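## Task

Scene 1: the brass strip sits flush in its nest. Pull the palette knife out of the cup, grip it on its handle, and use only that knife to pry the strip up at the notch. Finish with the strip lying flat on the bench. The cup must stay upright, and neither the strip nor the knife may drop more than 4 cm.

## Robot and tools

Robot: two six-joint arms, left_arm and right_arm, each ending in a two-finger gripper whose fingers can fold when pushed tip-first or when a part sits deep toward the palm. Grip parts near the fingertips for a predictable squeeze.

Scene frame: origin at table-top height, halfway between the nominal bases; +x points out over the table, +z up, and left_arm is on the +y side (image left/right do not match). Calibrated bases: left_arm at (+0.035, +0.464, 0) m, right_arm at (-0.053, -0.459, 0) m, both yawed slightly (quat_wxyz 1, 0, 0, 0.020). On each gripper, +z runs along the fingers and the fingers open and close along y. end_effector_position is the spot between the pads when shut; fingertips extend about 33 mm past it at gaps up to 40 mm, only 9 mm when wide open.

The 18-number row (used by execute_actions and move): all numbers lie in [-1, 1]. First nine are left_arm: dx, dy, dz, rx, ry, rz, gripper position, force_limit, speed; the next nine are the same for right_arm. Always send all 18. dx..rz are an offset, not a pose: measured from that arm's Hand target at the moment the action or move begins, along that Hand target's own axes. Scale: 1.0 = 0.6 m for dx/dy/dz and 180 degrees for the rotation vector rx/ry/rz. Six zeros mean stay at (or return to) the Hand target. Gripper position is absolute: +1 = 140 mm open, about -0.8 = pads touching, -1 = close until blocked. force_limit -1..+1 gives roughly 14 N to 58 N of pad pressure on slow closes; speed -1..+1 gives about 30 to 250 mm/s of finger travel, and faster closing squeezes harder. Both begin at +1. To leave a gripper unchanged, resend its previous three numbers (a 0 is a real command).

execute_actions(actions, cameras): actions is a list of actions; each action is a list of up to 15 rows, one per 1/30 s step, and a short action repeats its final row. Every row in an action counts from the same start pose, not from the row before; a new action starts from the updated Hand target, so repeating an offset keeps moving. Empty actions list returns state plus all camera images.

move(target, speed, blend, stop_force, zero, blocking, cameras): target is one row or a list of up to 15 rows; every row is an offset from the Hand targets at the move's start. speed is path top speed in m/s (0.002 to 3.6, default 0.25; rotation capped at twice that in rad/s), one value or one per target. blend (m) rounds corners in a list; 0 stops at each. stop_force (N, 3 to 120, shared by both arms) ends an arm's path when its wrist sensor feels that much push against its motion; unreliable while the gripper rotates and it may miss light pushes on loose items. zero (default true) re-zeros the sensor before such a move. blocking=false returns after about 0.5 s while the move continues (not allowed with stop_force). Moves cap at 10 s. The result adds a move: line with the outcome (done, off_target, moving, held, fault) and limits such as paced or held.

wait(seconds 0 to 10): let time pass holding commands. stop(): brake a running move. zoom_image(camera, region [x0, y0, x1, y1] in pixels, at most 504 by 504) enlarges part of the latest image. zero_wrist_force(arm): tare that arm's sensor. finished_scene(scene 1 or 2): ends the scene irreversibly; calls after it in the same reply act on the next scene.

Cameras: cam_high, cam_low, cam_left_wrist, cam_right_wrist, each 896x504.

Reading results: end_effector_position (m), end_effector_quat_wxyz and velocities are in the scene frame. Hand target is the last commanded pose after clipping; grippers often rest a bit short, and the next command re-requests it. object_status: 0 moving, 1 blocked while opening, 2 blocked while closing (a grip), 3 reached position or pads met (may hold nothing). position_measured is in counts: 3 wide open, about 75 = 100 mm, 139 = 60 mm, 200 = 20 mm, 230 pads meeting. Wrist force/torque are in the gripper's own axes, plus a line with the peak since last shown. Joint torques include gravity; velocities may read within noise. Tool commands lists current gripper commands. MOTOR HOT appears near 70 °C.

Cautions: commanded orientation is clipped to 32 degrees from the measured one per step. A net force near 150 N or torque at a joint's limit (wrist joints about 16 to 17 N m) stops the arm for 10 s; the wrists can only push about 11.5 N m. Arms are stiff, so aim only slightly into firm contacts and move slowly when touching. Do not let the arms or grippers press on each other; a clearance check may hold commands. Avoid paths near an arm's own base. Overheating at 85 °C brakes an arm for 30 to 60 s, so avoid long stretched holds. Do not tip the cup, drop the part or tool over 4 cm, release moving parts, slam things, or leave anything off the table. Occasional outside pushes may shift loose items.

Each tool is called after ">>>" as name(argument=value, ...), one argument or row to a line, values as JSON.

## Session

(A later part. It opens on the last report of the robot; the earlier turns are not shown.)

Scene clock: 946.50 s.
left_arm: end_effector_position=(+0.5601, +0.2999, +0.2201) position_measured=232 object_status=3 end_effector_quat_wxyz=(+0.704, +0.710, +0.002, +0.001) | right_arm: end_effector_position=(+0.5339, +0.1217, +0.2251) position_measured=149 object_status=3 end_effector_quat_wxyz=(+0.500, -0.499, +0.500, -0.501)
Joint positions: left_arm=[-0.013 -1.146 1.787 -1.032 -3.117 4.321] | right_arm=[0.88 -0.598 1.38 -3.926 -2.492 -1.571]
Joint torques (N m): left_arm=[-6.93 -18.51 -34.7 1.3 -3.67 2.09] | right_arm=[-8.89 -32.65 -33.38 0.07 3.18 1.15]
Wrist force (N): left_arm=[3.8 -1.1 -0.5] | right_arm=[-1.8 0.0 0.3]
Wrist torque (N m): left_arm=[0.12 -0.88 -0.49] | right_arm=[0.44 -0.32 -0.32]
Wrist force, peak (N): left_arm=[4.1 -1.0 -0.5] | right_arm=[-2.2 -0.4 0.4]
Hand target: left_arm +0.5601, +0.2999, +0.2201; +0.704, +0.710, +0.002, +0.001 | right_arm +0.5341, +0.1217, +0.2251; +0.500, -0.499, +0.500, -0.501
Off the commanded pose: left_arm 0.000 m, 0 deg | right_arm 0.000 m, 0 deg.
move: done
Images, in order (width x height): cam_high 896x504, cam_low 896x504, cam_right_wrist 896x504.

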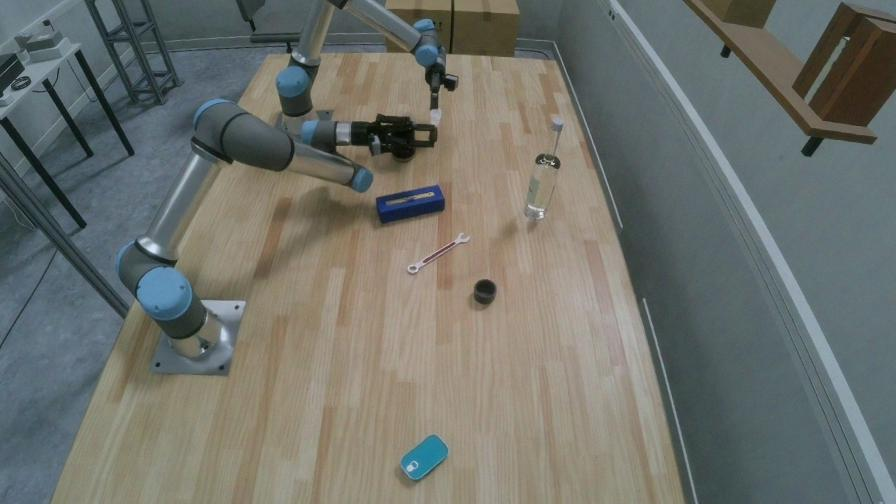

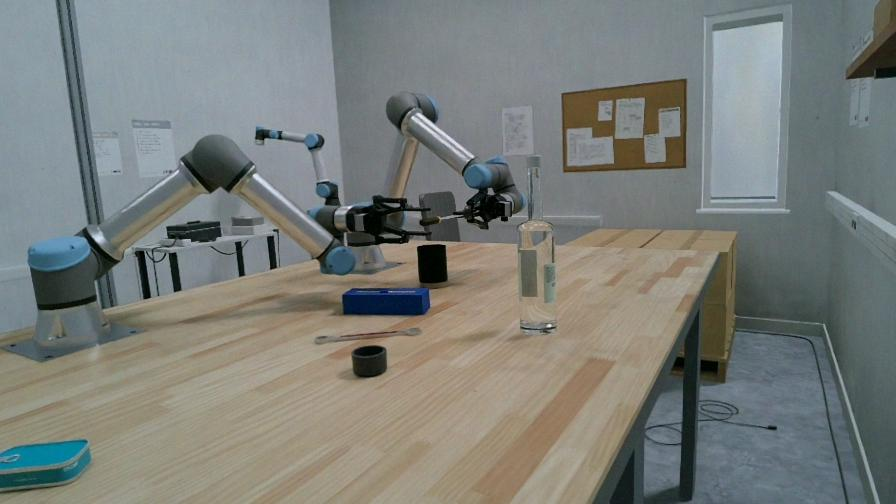

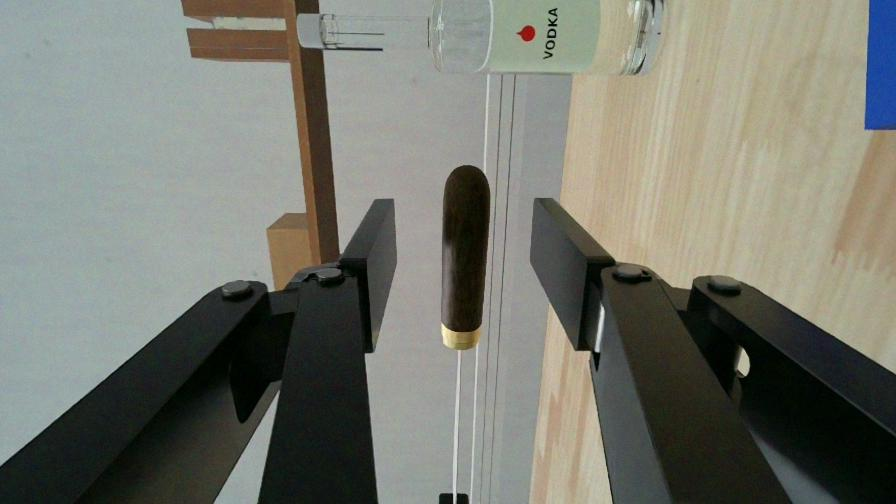

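>>> move(
  target=[0,0,0,0,0,0,-1,0,-1,0,0.0,0.0,0,0,0,-0.16,0,0],
  cameras=["cam_low","cam_high","cam_left_wrist"],
)

>>> zoom_image(
  camera="cam_left_wrist",
  region=[400, 120, 560, 280],
)

>>> zoom_image(
  camera="cam_high",
  region=[410, 110, 450, 160],
)

>>> zoom_image(
  camera="cam_low",
  region=[400, 195, 460, 250],
)

Scene clock: 979.00 s.
left_arm: end_effector_position=(+0.5601, +0.2999, +0.2201) position_measured=232 object_status=3 end_effector_quat_wxyz=(+0.704, +0.710, +0.002, +0.001) | right_arm: end_effector_position=(+0.5341, +0.1217, +0.2251) position_measured=149 object_status=3 end_effector_quat_wxyz=(+0.500, -0.499, +0.500, -0.501)
Joint positions: left_arm=[-0.013 -1.146 1.787 -1.032 -3.117 4.321] | right_arm=[0.88 -0.597 1.38 -3.925 -2.491 -1.571]
Joint torques (N m): left_arm=[-7.63 -18.44 -35.27 1.66 -3.52 2.14] | right_arm=[-8.87 -33.66 -32.46 0.17 3 0.84]
Wrist force (N): left_arm=[3.8 -1.1 -0.6] | right_arm=[-1.6 -0.1 0.3]
Wrist torque (N m): left_arm=[0.13 -0.88 -0.49] | right_arm=[0.42 -0.36 -0.32]
Wrist force, peak (N): left_arm=[3.9 -1.5 -0.6] | right_arm=[-2.0 -0.3 0.7]
Hand target: left_arm +0.5601, +0.2999, +0.2201; +0.704, +0.710, +0.002, +0.001 | right_arm +0.5341, +0.1217, +0.2251; +0.500, -0.499, +0.500, -0.501
Off the commanded pose: left_arm 0.000 m, 0 deg | right_arm 0.000 m, 0 deg.
move: done
Images, in order (width x height): cam_high 896x504, cam_low 896x504, cam_left_wrist 896x504.

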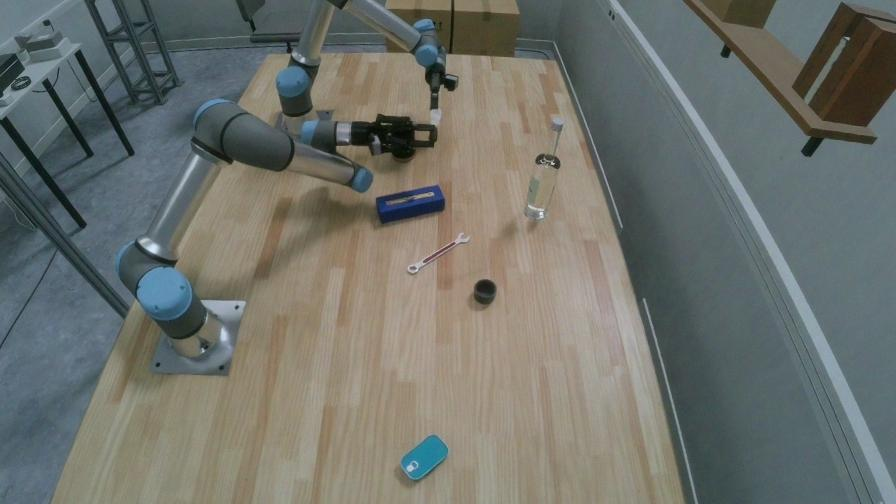

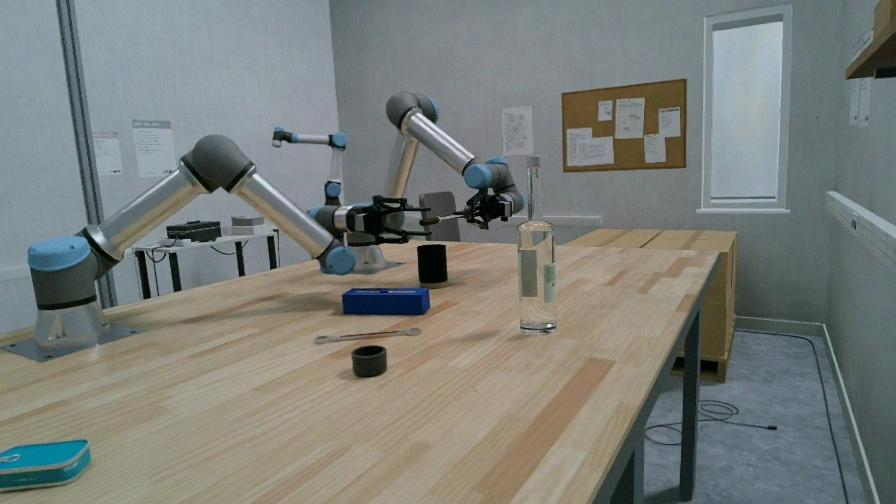

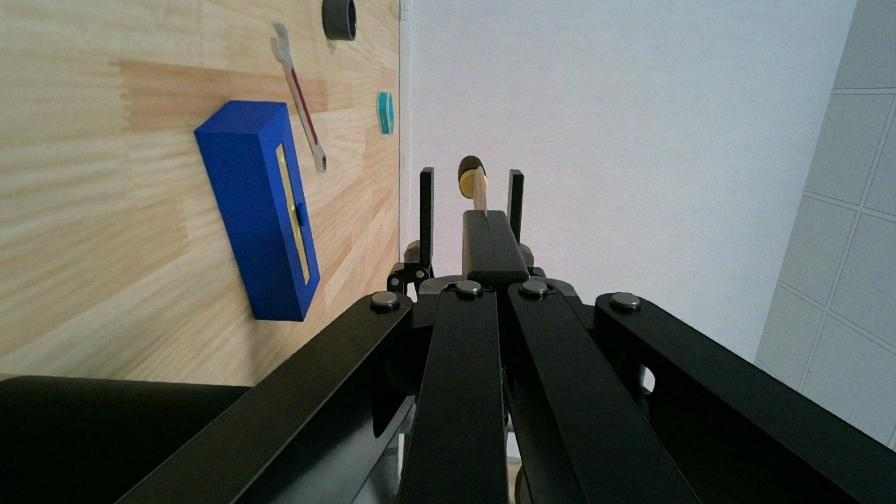

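Scaled by 3.150 from the camera's 896x504 image, which has a finer 1280x720 frame.

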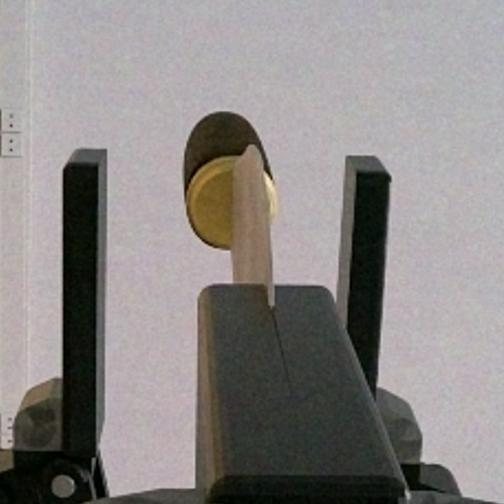

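Scaled by 10.080 from the camera's 896x504 image, which has a finer 1280x720 frame.

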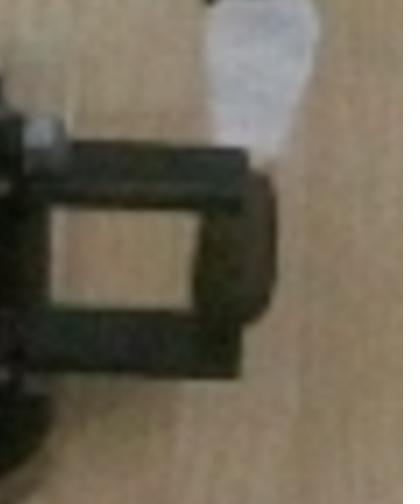

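Scaled by 8.400 from the camera's 896x504 image, which has a finer 1280x720 frame.

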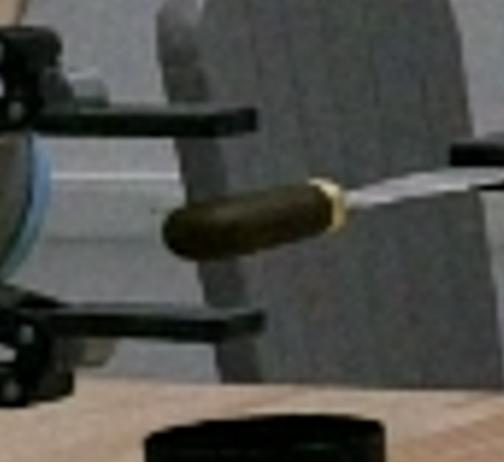

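>>> move(
  target=[
    [0,0,0,0,0,0,-1,0,-1,0,0.0,0.0083,0,0,0,-0.16,0,0],
    [0,0,0,0,0,0,-1,0,-1,0,0.0,0.0083,0,0,0,-1,1,-1],
  ],
  speed=0.1,
  cameras=["cam_low","cam_high","cam_right_wrist"],
)

>>> zoom_image(
  camera="cam_high",
  region=[400, 90, 460, 160],
)

>>> zoom_image(
  camera="cam_low",
  region=[400, 185, 480, 250],
)

Scene clock: 996.13 s.
left_arm: end_effector_position=(+0.5601, +0.2999, +0.2201) position_measured=232 object_status=3 end_effector_quat_wxyz=(+0.704, +0.710, +0.002, +0.001) | right_arm: end_effector_position=(+0.5391, +0.1217, +0.2251) position_measured=207 object_status=0 end_effector_quat_wxyz=(+0.500, -0.499, +0.500, -0.501)
Joint positions: left_arm=[-0.013 -1.146 1.787 -1.032 -3.117 4.321] | right_arm=[0.873 -0.594 1.371 -3.921 -2.485 -1.571]
Joint torques (N m): left_arm=[-5.32 -20.75 -34.84 1.42 -3.48 2.1] | right_arm=[-7.23 -33.41 -28.41 0.16 2.87 0.72]
Wrist force (N): left_arm=[3.8 -5.3 -0.1] | right_arm=[-2.1 -3.8 0.2]
Wrist torque (N m): left_arm=[0.07 -0.80 -0.58] | right_arm=[0.59 -0.31 0.27]
Wrist force, peak (N): left_arm=[3.9 -5.4 -0.1] | right_arm=[-2.1 -3.8 0.2]
Hand target: left_arm +0.5601, +0.2999, +0.2201; +0.704, +0.710, +0.002, +0.001 | right_arm +0.5391, +0.1217, +0.2251; +0.500, -0.499, +0.500, -0.501
Off the commanded pose: left_arm 0.000 m, 0 deg | right_arm 0.000 m, 0 deg.
move: done
Images, in order (width x height): cam_high 896x504, cam_low 896x504, cam_right_wrist 896x504.

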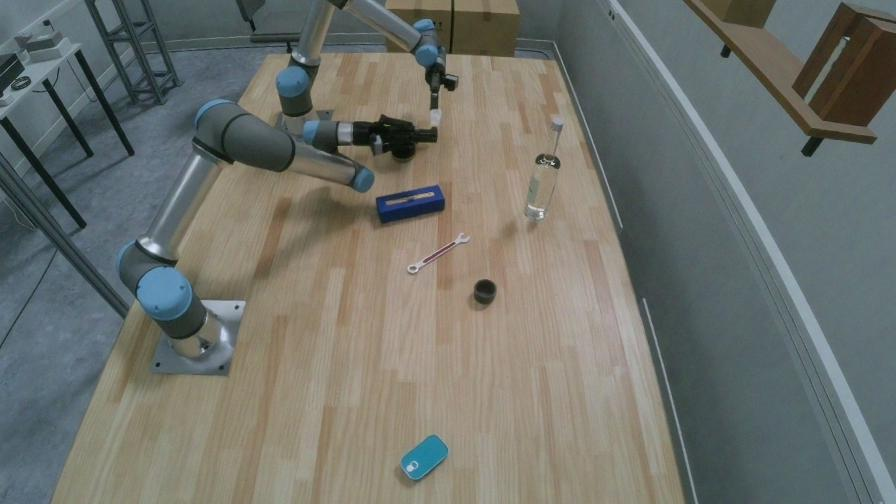

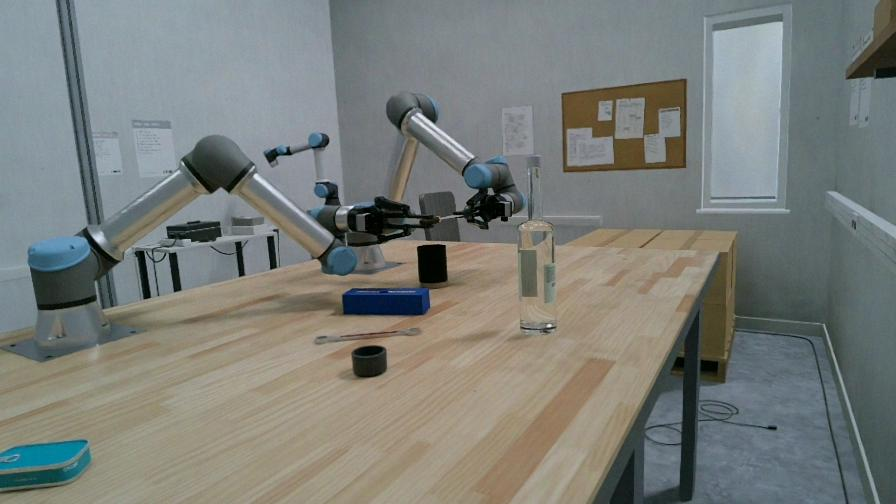

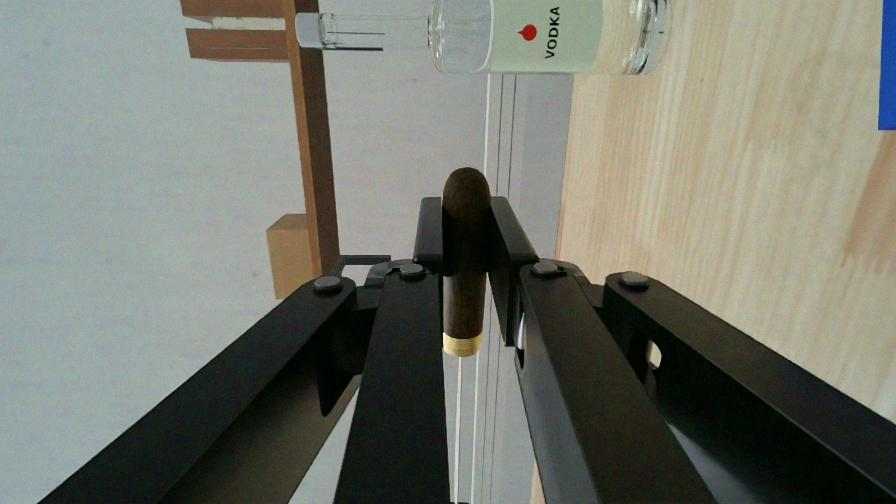

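Scaled by 7.200 from the camera's 896x504 image, which has a finer 1280x720 frame.

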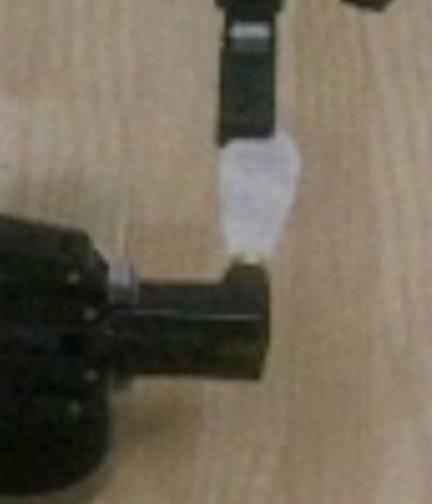

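Scaled by 6.300 from the camera's 896x504 image, which has a finer 1280x720 frame.

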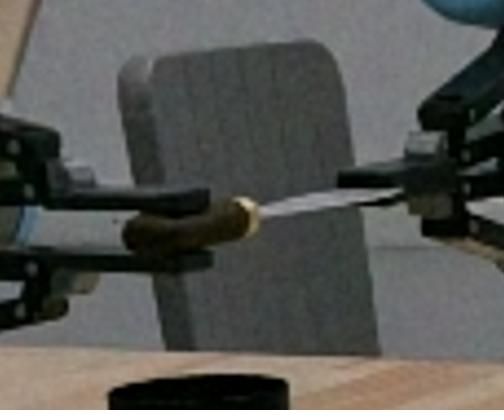

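>>> wait(
  seconds=1,
  cameras=["cam_left_wrist","cam_right_wrist"],
)

>>> zoom_image(
  camera="cam_left_wrist",
  region=[400, 120, 560, 280],
)

Scene clock: 1001.73 s.
left_arm: end_effector_position=(+0.5601, +0.2999, +0.2201) position_measured=232 object_status=3 end_effector_quat_wxyz=(+0.704, +0.710, +0.002, +0.001) | right_arm: end_effector_position=(+0.5391, +0.1217, +0.2251) position_measured=207 object_status=2 end_effector_quat_wxyz=(+0.500, -0.499, +0.500, -0.501)
Joint positions: left_arm=[-0.013 -1.146 1.787 -1.032 -3.117 4.321] | right_arm=[0.873 -0.594 1.371 -3.921 -2.485 -1.571]
Joint torques (N m): left_arm=[-5.03 -27.08 -35.03 1.02 -3.36 2.14] | right_arm=[-2.07 -34.11 -10.03 -0.61 2.35 -1.93]
Wrist force (N): left_arm=[3.7 -5.1 -0.1] | right_arm=[-1.8 -3.9 0.3]
Wrist torque (N m): left_arm=[0.10 -0.79 -0.58] | right_arm=[0.58 -0.37 0.28]
Wrist force, peak (N): left_arm=[4.2 -5.4 -0.3] | right_arm=[-2.1 -4.3 0.0]
Hand target: left_arm +0.5601, +0.2999, +0.2201; +0.704, +0.710, +0.002, +0.001 | right_arm +0.5391, +0.1217, +0.2251; +0.500, -0.499, +0.500, -0.501
Tool commands: left_gripper/position=-1.0 left_gripper/force_limit=+0.0 left_gripper/speed=-1.0 right_gripper/position=-1.0 right_gripper/force_limit=+1.0 right_gripper/speed=-1.0
Off the commanded pose: left_arm 0.000 m, 0 deg | right_arm 0.000 m, 0 deg.
wait: 1.00 s; at rest from the start
Images, in order (width x height): cam_left_wrist 896x504, cam_right_wrist 896x504.

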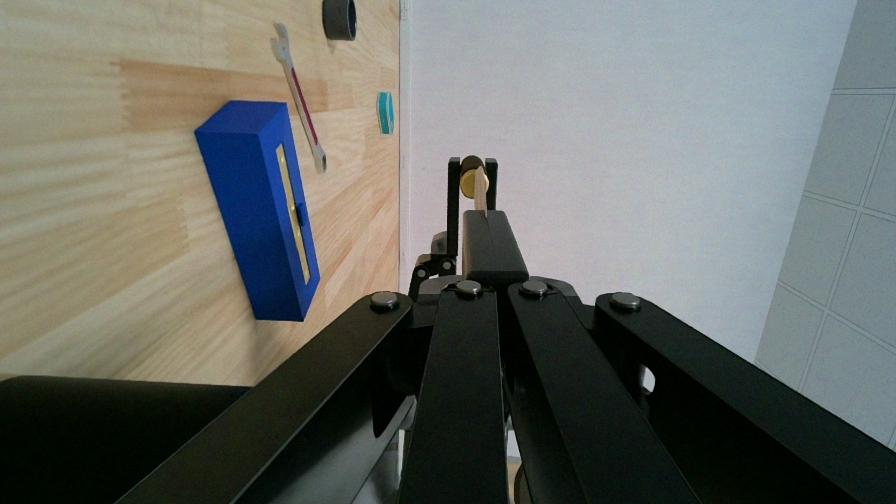

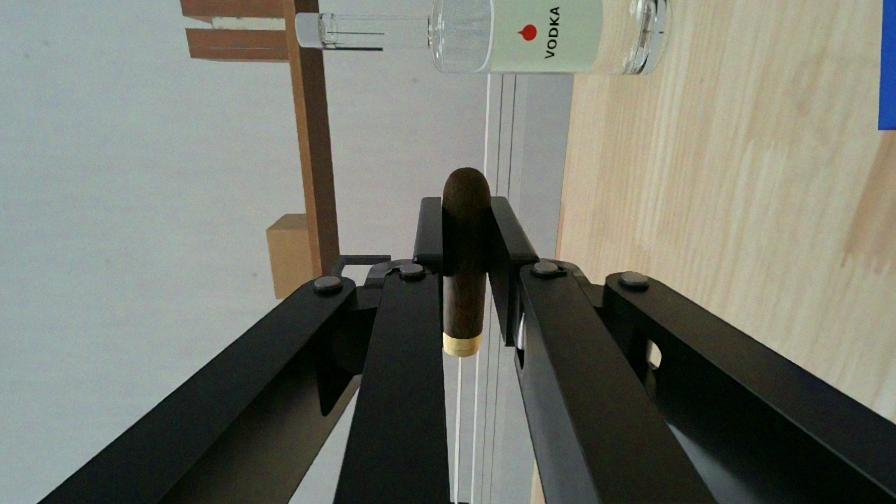

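Scaled by 3.150 from the camera's 896x504 image, which has a finer 1280x720 frame.

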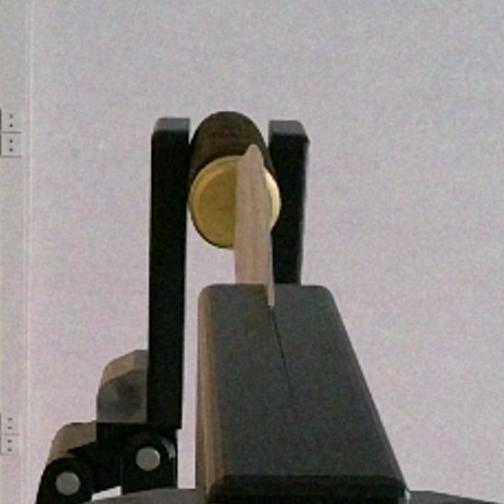

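>>> move(
  target=[
    [0,0,0,0,0,0,-0.5,0,-1,0,0,0,0,0,0,-1,1,-1],
    [0,0,-0.2,0,0,0,-0.5,0,-1,0,0,0,0,0,0,-1,1,-1],
  ],
  speed=0.15,
  cameras=["cam_low","cam_high","cam_left_wrist","cam_right_wrist"],
)

>>> zoom_image(
  camera="cam_left_wrist",
  region=[340, 100, 600, 300],
)

>>> zoom_image(
  camera="cam_low",
  region=[390, 170, 530, 260],
)

Scene clock: 1012.40 s.
left_arm: end_effector_position=(+0.5595, +0.4199, +0.2212) position_measured=192 object_status=3 end_effector_quat_wxyz=(+0.704, +0.711, +0.002, +0.002) | right_arm: end_effector_position=(+0.5391, +0.1217, +0.2251) position_measured=207 object_status=2 end_effector_quat_wxyz=(+0.500, -0.499, +0.500, -0.501)
Joint positions: left_arm=[0.204 -1.002 1.528 -0.568 -2.903 4.671] | right_arm=[0.873 -0.594 1.371 -3.921 -2.485 -1.571]
Joint torques (N m): left_arm=[6.11 -22.75 -35.32 2.86 1.44 2.06] | right_arm=[6.2 -35.85 -7.82 -1.49 1.53 0.95]
Wrist force (N): left_arm=[3.2 -1.0 -0.8] | right_arm=[-1.6 0.3 0.3]
Wrist torque (N m): left_arm=[0.00 -0.70 -0.46] | right_arm=[0.44 -0.36 -0.40]
Wrist force, peak (N): left_arm=[4.3 -5.2 -0.4] | right_arm=[-1.9 -4.4 0.3]
Hand target: left_arm +0.5595, +0.4199, +0.2212; +0.704, +0.710, +0.002, +0.001 | right_arm +0.5391, +0.1217, +0.2251; +0.500, -0.499, +0.500, -0.501
Off the commanded pose: left_arm 0.000 m, 0 deg | right_arm 0.000 m, 0 deg.
move: done

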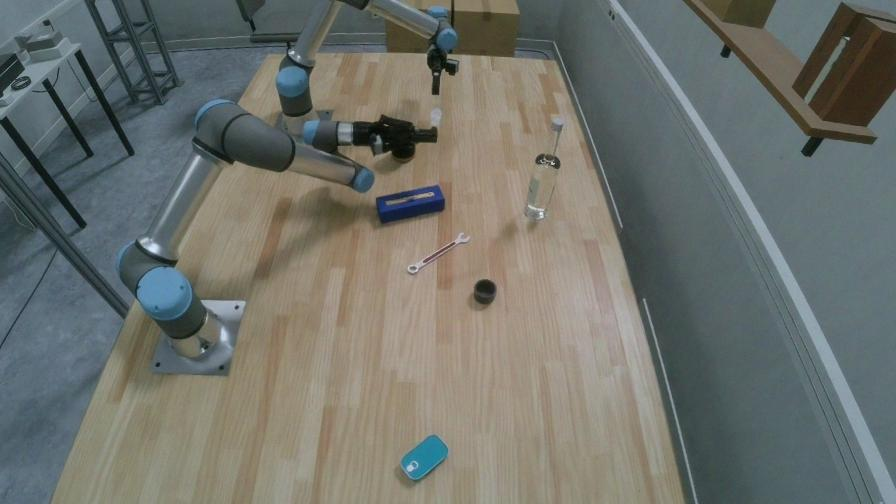

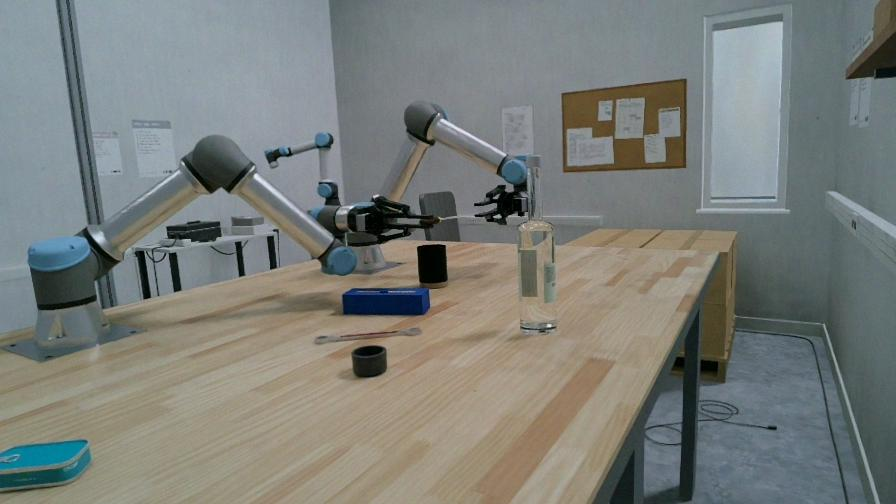

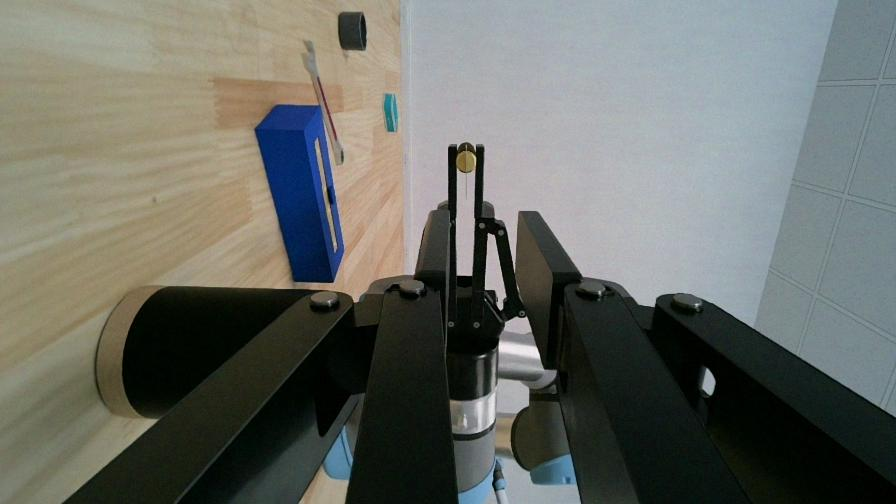

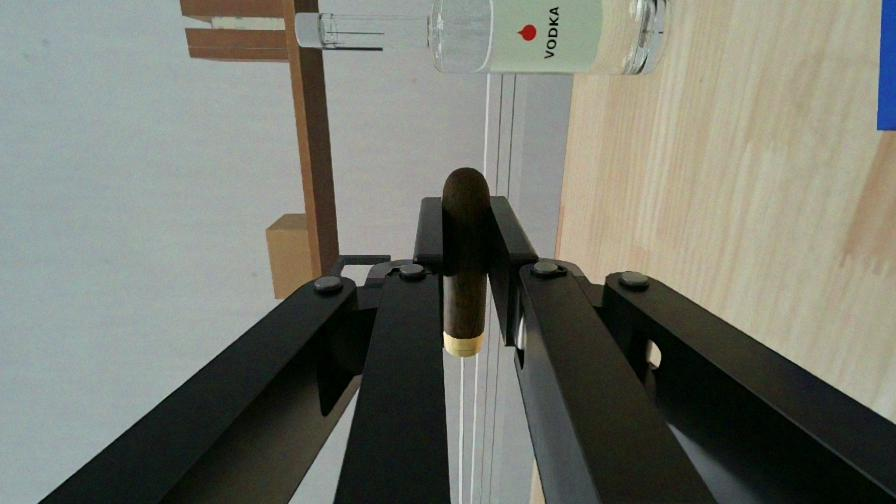

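Scaled by 1.938 from the camera's 896x504 image, which has a finer 1280x720 frame.

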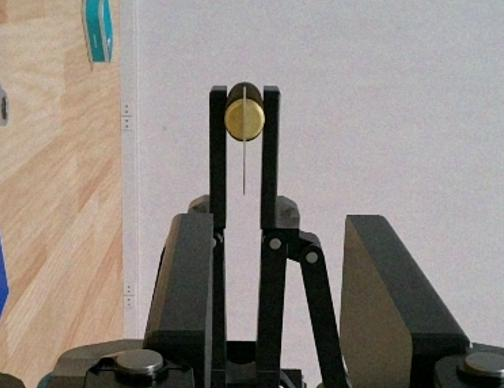

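Scaled by 3.600 from the camera's 896x504 image, which has a finer 1280x720 frame.

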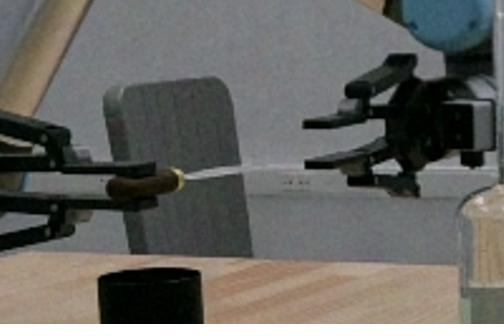

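>>> move(
  target=[0.0675,0.3317,0.2833,0.4896,0.0633,-0.1063,-0.5,0,-1,0.0435,-0.1248,-0.1488,0.1180,-0.0614,-0.6866,-1,1,-1],
  speed=0.3,
  cameras=["cam_low","cam_high","cam_left_wrist","cam_right_wrist"],
)

Scene clock: 1126.00 s.
left_arm: end_effector_position=(+0.6009, +0.2483, +0.4186) position_measured=192 object_status=3 end_effector_quat_wxyz=(+0.003, +0.984, +0.172, -0.042) | right_arm: end_effector_position=(+0.4497, +0.0958, +0.2999) position_measured=207 object_status=2 end_effector_quat_wxyz=(+0.096, +0.629, +0.323, +0.701)
Joint positions: left_arm=[-0.593 -1.171 0.693 -1.034 -1.632 2.245] | right_arm=[0.826 -0.965 1.886 -4.063 -2.098 -3.753]
Joint torques (N m): left_arm=[-7.7 -18.71 -41.05 -0.12 1.65 -1.97] | right_arm=[-8.95 -68.54 0.65 -0.44 3.11 -1.6]
Wrist force (N): left_arm=[2.9 -0.9 -0.7] | right_arm=[-1.7 -0.5 0.6]
Wrist torque (N m): left_arm=[-0.10 -0.81 -0.08] | right_arm=[-0.11 -0.09 0.37]
Wrist force, peak (N): left_arm=[3.9 -1.4 -2.2] | right_arm=[-2.1 0.3 0.1]
Hand target: left_arm +0.6009, +0.2483, +0.4186; +0.003, +0.984, +0.172, -0.042 | right_arm +0.4497, +0.0958, +0.2999; +0.096, +0.629, +0.323, +0.701
Off the commanded pose: left_arm 0.000 m, 0 deg | right_arm 0.000 m, 0 deg.
move: done

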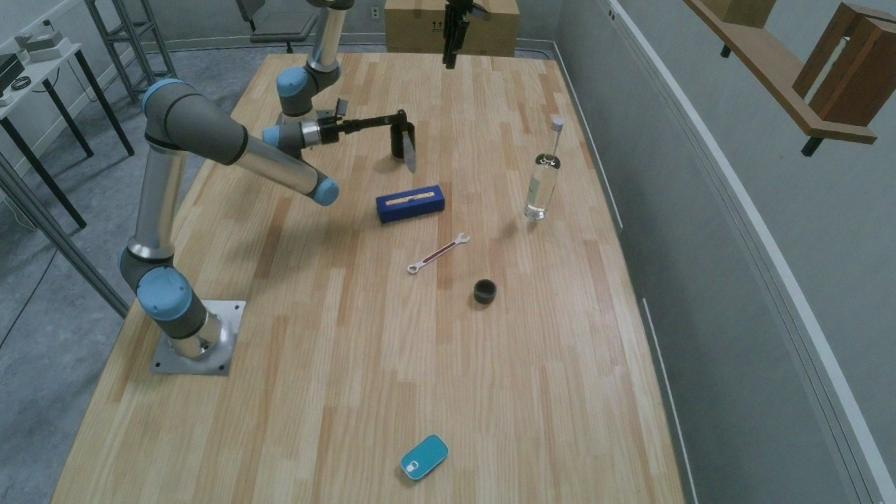

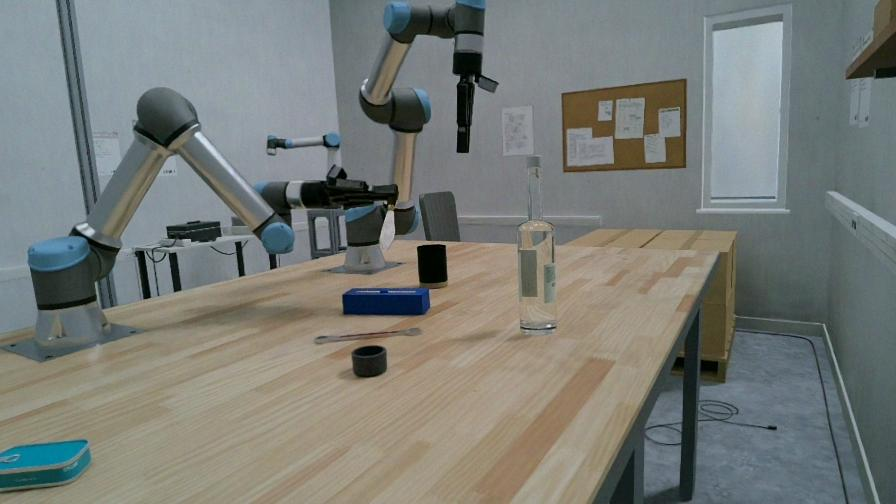

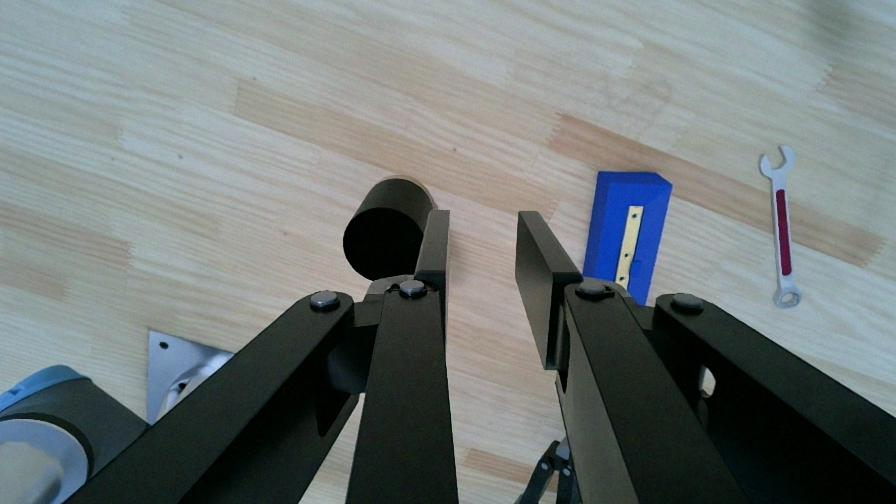

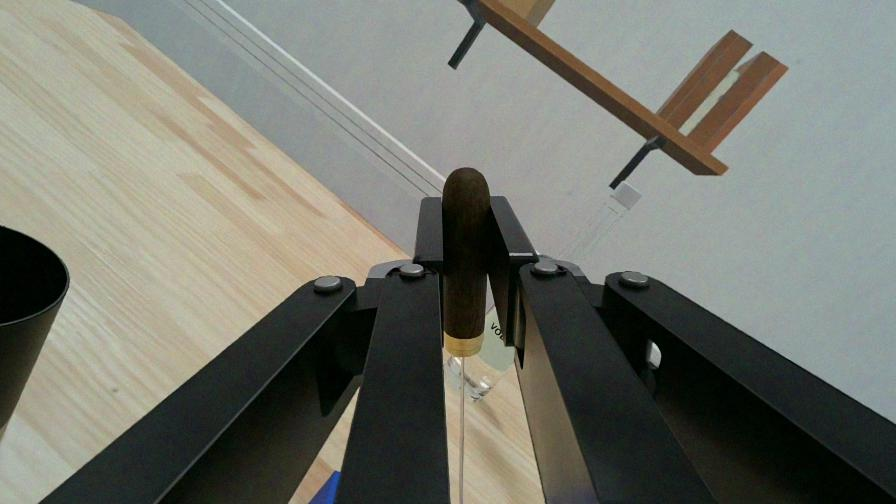

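>>> move(
  target=[-0.0703,0.298,0.1627,0,0,0,1,0,0,-0.0928,-0.065,0,0,0,0,-1,1,-1],
  speed=0.25,
  cameras=["cam_low","cam_high","cam_left_wrist"],
)

>>> zoom_image(
  camera="cam_left_wrist",
  region=[300, 100, 650, 400],
)

Scene clock: 1137.57 s.
left_arm: end_effector_position=(+0.6138, +0.0640, +0.3234) position_measured=3 object_status=3 end_effector_quat_wxyz=(+0.003, +0.984, +0.172, -0.042) end_effector_velocity=(+0.000, -0.001, +0.000) end_effector_angular_velocity=(-0.001, +0.001, +0.000) | right_arm: end_effector_position=(+0.4498, +0.0958, +0.2320) position_measured=207 object_status=2 end_effector_quat_wxyz=(+0.096, +0.629, +0.323, +0.701)
Joint positions: left_arm=[-0.803 -0.981 0.663 -1.208 -1.643 2.035] | right_arm=[0.826 -0.825 1.887 -4.205 -2.098 -3.753]
Joint velocities: left_arm=[-0.001 0.003 -0.005 0.001 -0.002 -0.001] | right_arm=[within noise]
Joint torques (N m): left_arm=[-3.38 -26.25 -41.42 0.15 -1.82 -1.61] | right_arm=[-8.31 -24.36 -26.87 -4.55 3.1 -1.71]
Wrist force (N): left_arm=[3.4 -1.7 -0.7] | right_arm=[-1.8 -0.2 0.5]
Wrist torque (N m): left_arm=[-0.20 -1.01 -0.09] | right_arm=[-0.05 -0.08 0.37]
Wrist force, peak (N): left_arm=[2.6 -2.9 -2.1] | right_arm=[-2.4 -1.0 0.6]
Hand target: left_arm +0.6138, +0.0638, +0.3234; +0.003, +0.984, +0.172, -0.042 | right_arm +0.4498, +0.0958, +0.2319; +0.096, +0.629, +0.323, +0.701
Off the commanded pose: left_arm 0.000 m, 0 deg | right_arm 0.000 m, 0 deg.
move: done
Images, in order (width x height): cam_high 896x504, cam_low 896x504, cam_left_wrist 896x504.

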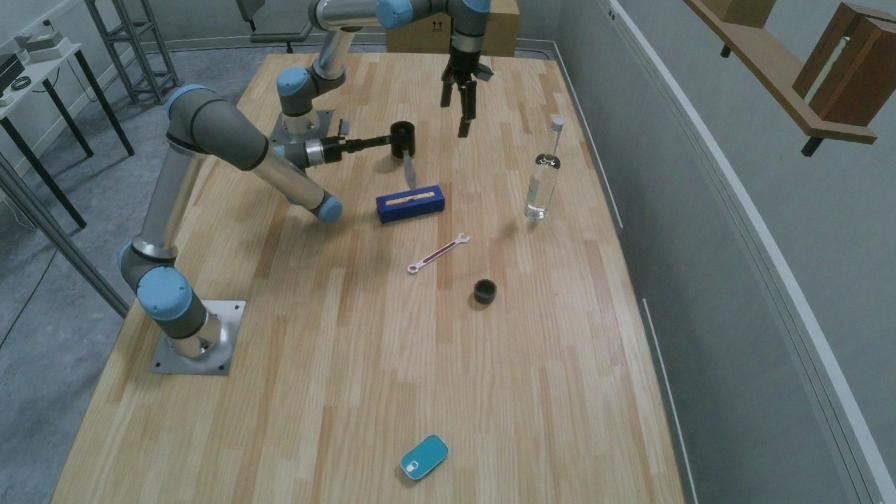

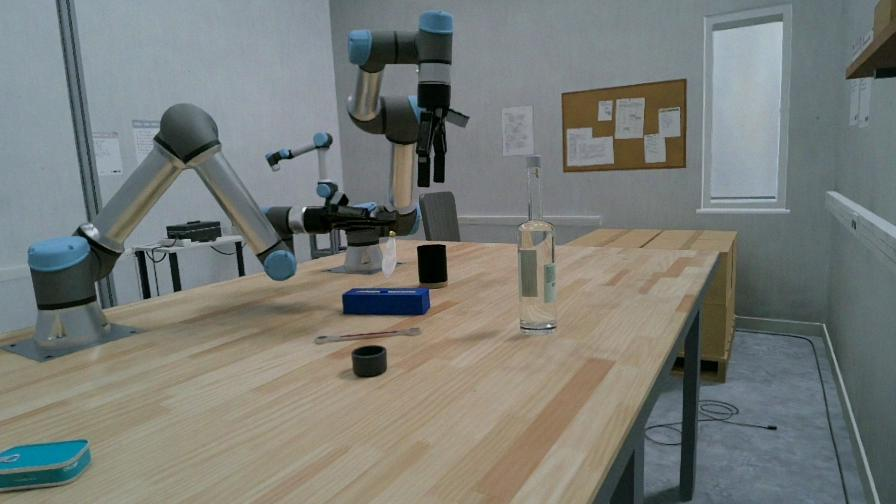

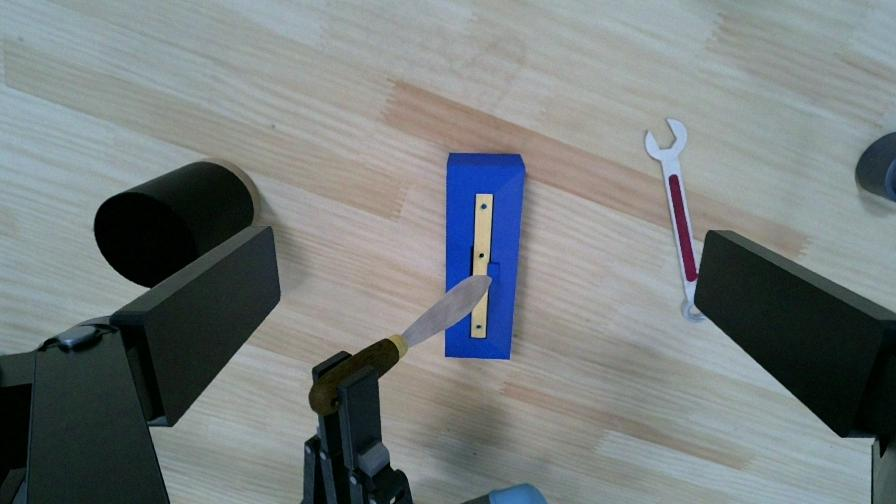

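Scaled by 1.440 from the camera's 896x504 image, which has a finer 1280x720 frame.

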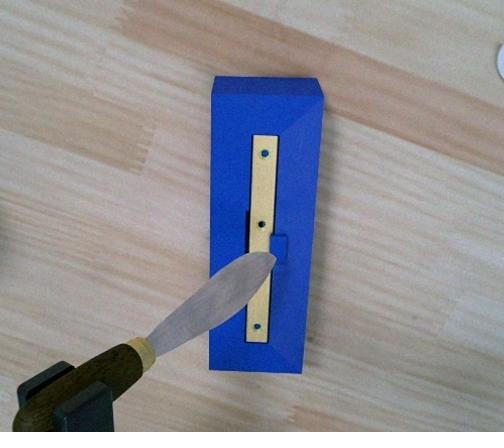

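>>> zoom_image(
  camera="cam_left_wrist",
  region=[440, 180, 540, 280],
)

>>> zoom_image(
  camera="cam_left_wrist",
  region=[440, 260, 540, 360],
)

Scaled by 5.040 from the camera's 896x504 image, which has a finer 1280x720 frame.

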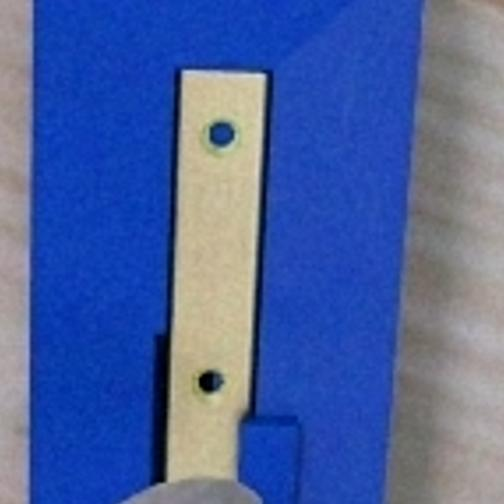

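Scaled by 5.040 from the camera's 896x504 image, which has a finer 1280x720 frame.

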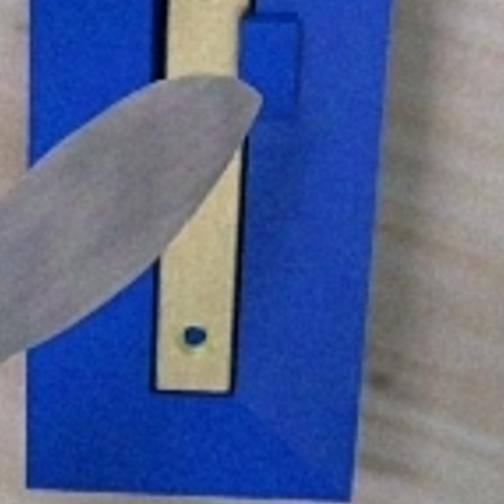

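>>> move(
  target=[-0.0668,0,0.1885,0,0,0,1,0,0,0.0574,-0.0819,0,0,0,0,-1,1,-1],
  speed=0.25,
  cameras=["cam_left_wrist"],
)

>>> zoom_image(
  camera="cam_left_wrist",
  region=[380, 90, 580, 290],
)

>>> zoom_image(
  camera="cam_left_wrist",
  region=[380, 240, 580, 440],
)

Scene clock: 1168.53 s.
left_arm: end_effector_position=(+0.5669, +0.0480, +0.2141) position_measured=3 object_status=3 end_effector_quat_wxyz=(+0.003, +0.984, +0.172, -0.042) end_effector_velocity=(-0.001, -0.001, -0.001) end_effector_angular_velocity=(-0.001, +0.000, -0.001) | right_arm: end_effector_position=(+0.4299, +0.1524, +0.2319) position_measured=207 object_status=2 end_effector_quat_wxyz=(+0.096, +0.629, +0.323, +0.701)
Joint positions: left_arm=[-0.867 -1.114 1.155 -1.57 -1.645 1.971] | right_arm=[0.926 -0.766 1.744 -4.121 -2.198 -3.753]
Joint velocities: left_arm=[-0.001 -0.001 0.005 -0.004 -0.001 -0.001] | right_arm=[within noise]
Joint torques (N m): left_arm=[-7.7 -62.97 -7.61 -6.09 1.55 -1.77] | right_arm=[8.44 -27.4 -29.12 -0.41 -2.85 -0.82]
Wrist force (N): left_arm=[3.0 -1.1 -1.1] | right_arm=[-1.9 -0.4 0.6]
Wrist torque (N m): left_arm=[-0.13 -0.87 -0.10] | right_arm=[-0.11 -0.05 0.37]
Wrist force, peak (N): left_arm=[5.0 -3.1 -1.8] | right_arm=[-4.6 2.6 -1.2]
Hand target: left_arm +0.5669, +0.0480, +0.2141; +0.003, +0.984, +0.172, -0.042 | right_arm +0.4299, +0.1524, +0.2319; +0.096, +0.629, +0.323, +0.701
Off the commanded pose: left_arm 0.000 m, 0 deg | right_arm 0.000 m, 0 deg.
move: done
Images, in order (width x height): cam_left_wrist 896x504.

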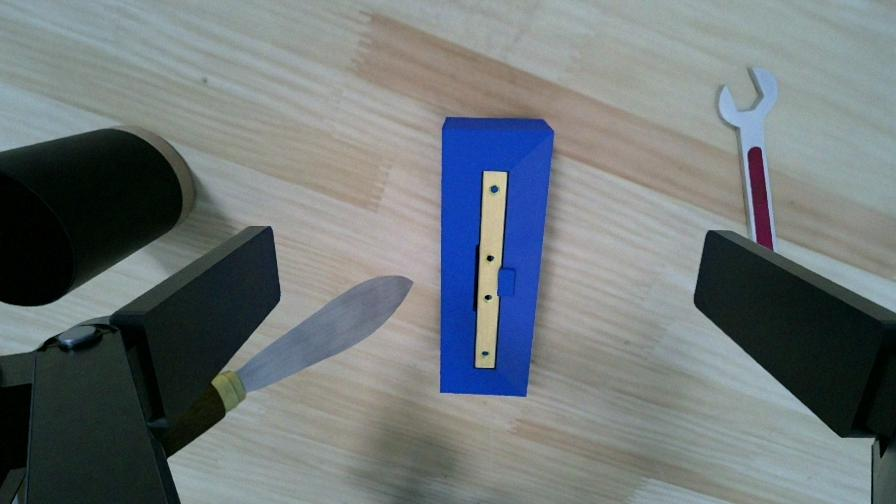

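Scaled by 2.520 from the camera's 896x504 image, which has a finer 1280x720 frame.

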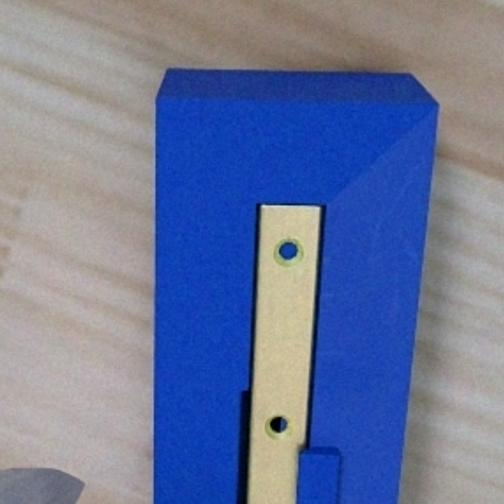

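Scaled by 2.520 from the camera's 896x504 image, which has a finer 1280x720 frame.

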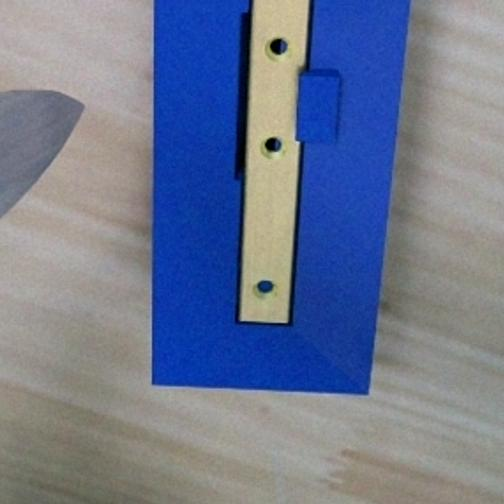

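>>> zoom_image(
  camera="cam_left_wrist",
  region=[460, 235, 540, 315],
)

>>> zoom_image(
  camera="cam_left_wrist",
  region=[460, 160, 540, 240],
)

Scaled by 6.300 from the camera's 896x504 image, which has a finer 1280x720 frame.

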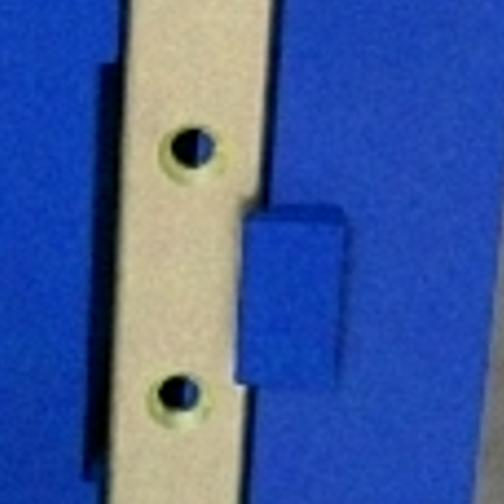

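Scaled by 6.300 from the camera's 896x504 image, which has a finer 1280x720 frame.

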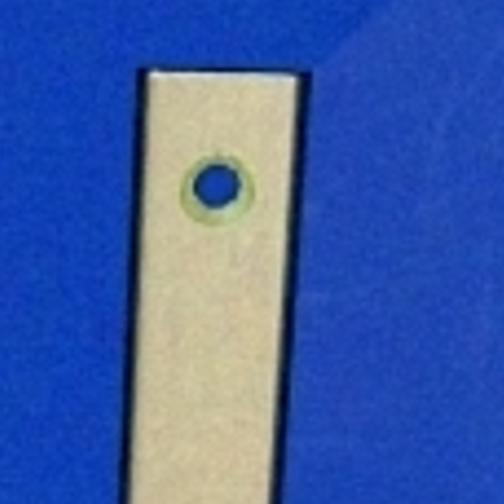

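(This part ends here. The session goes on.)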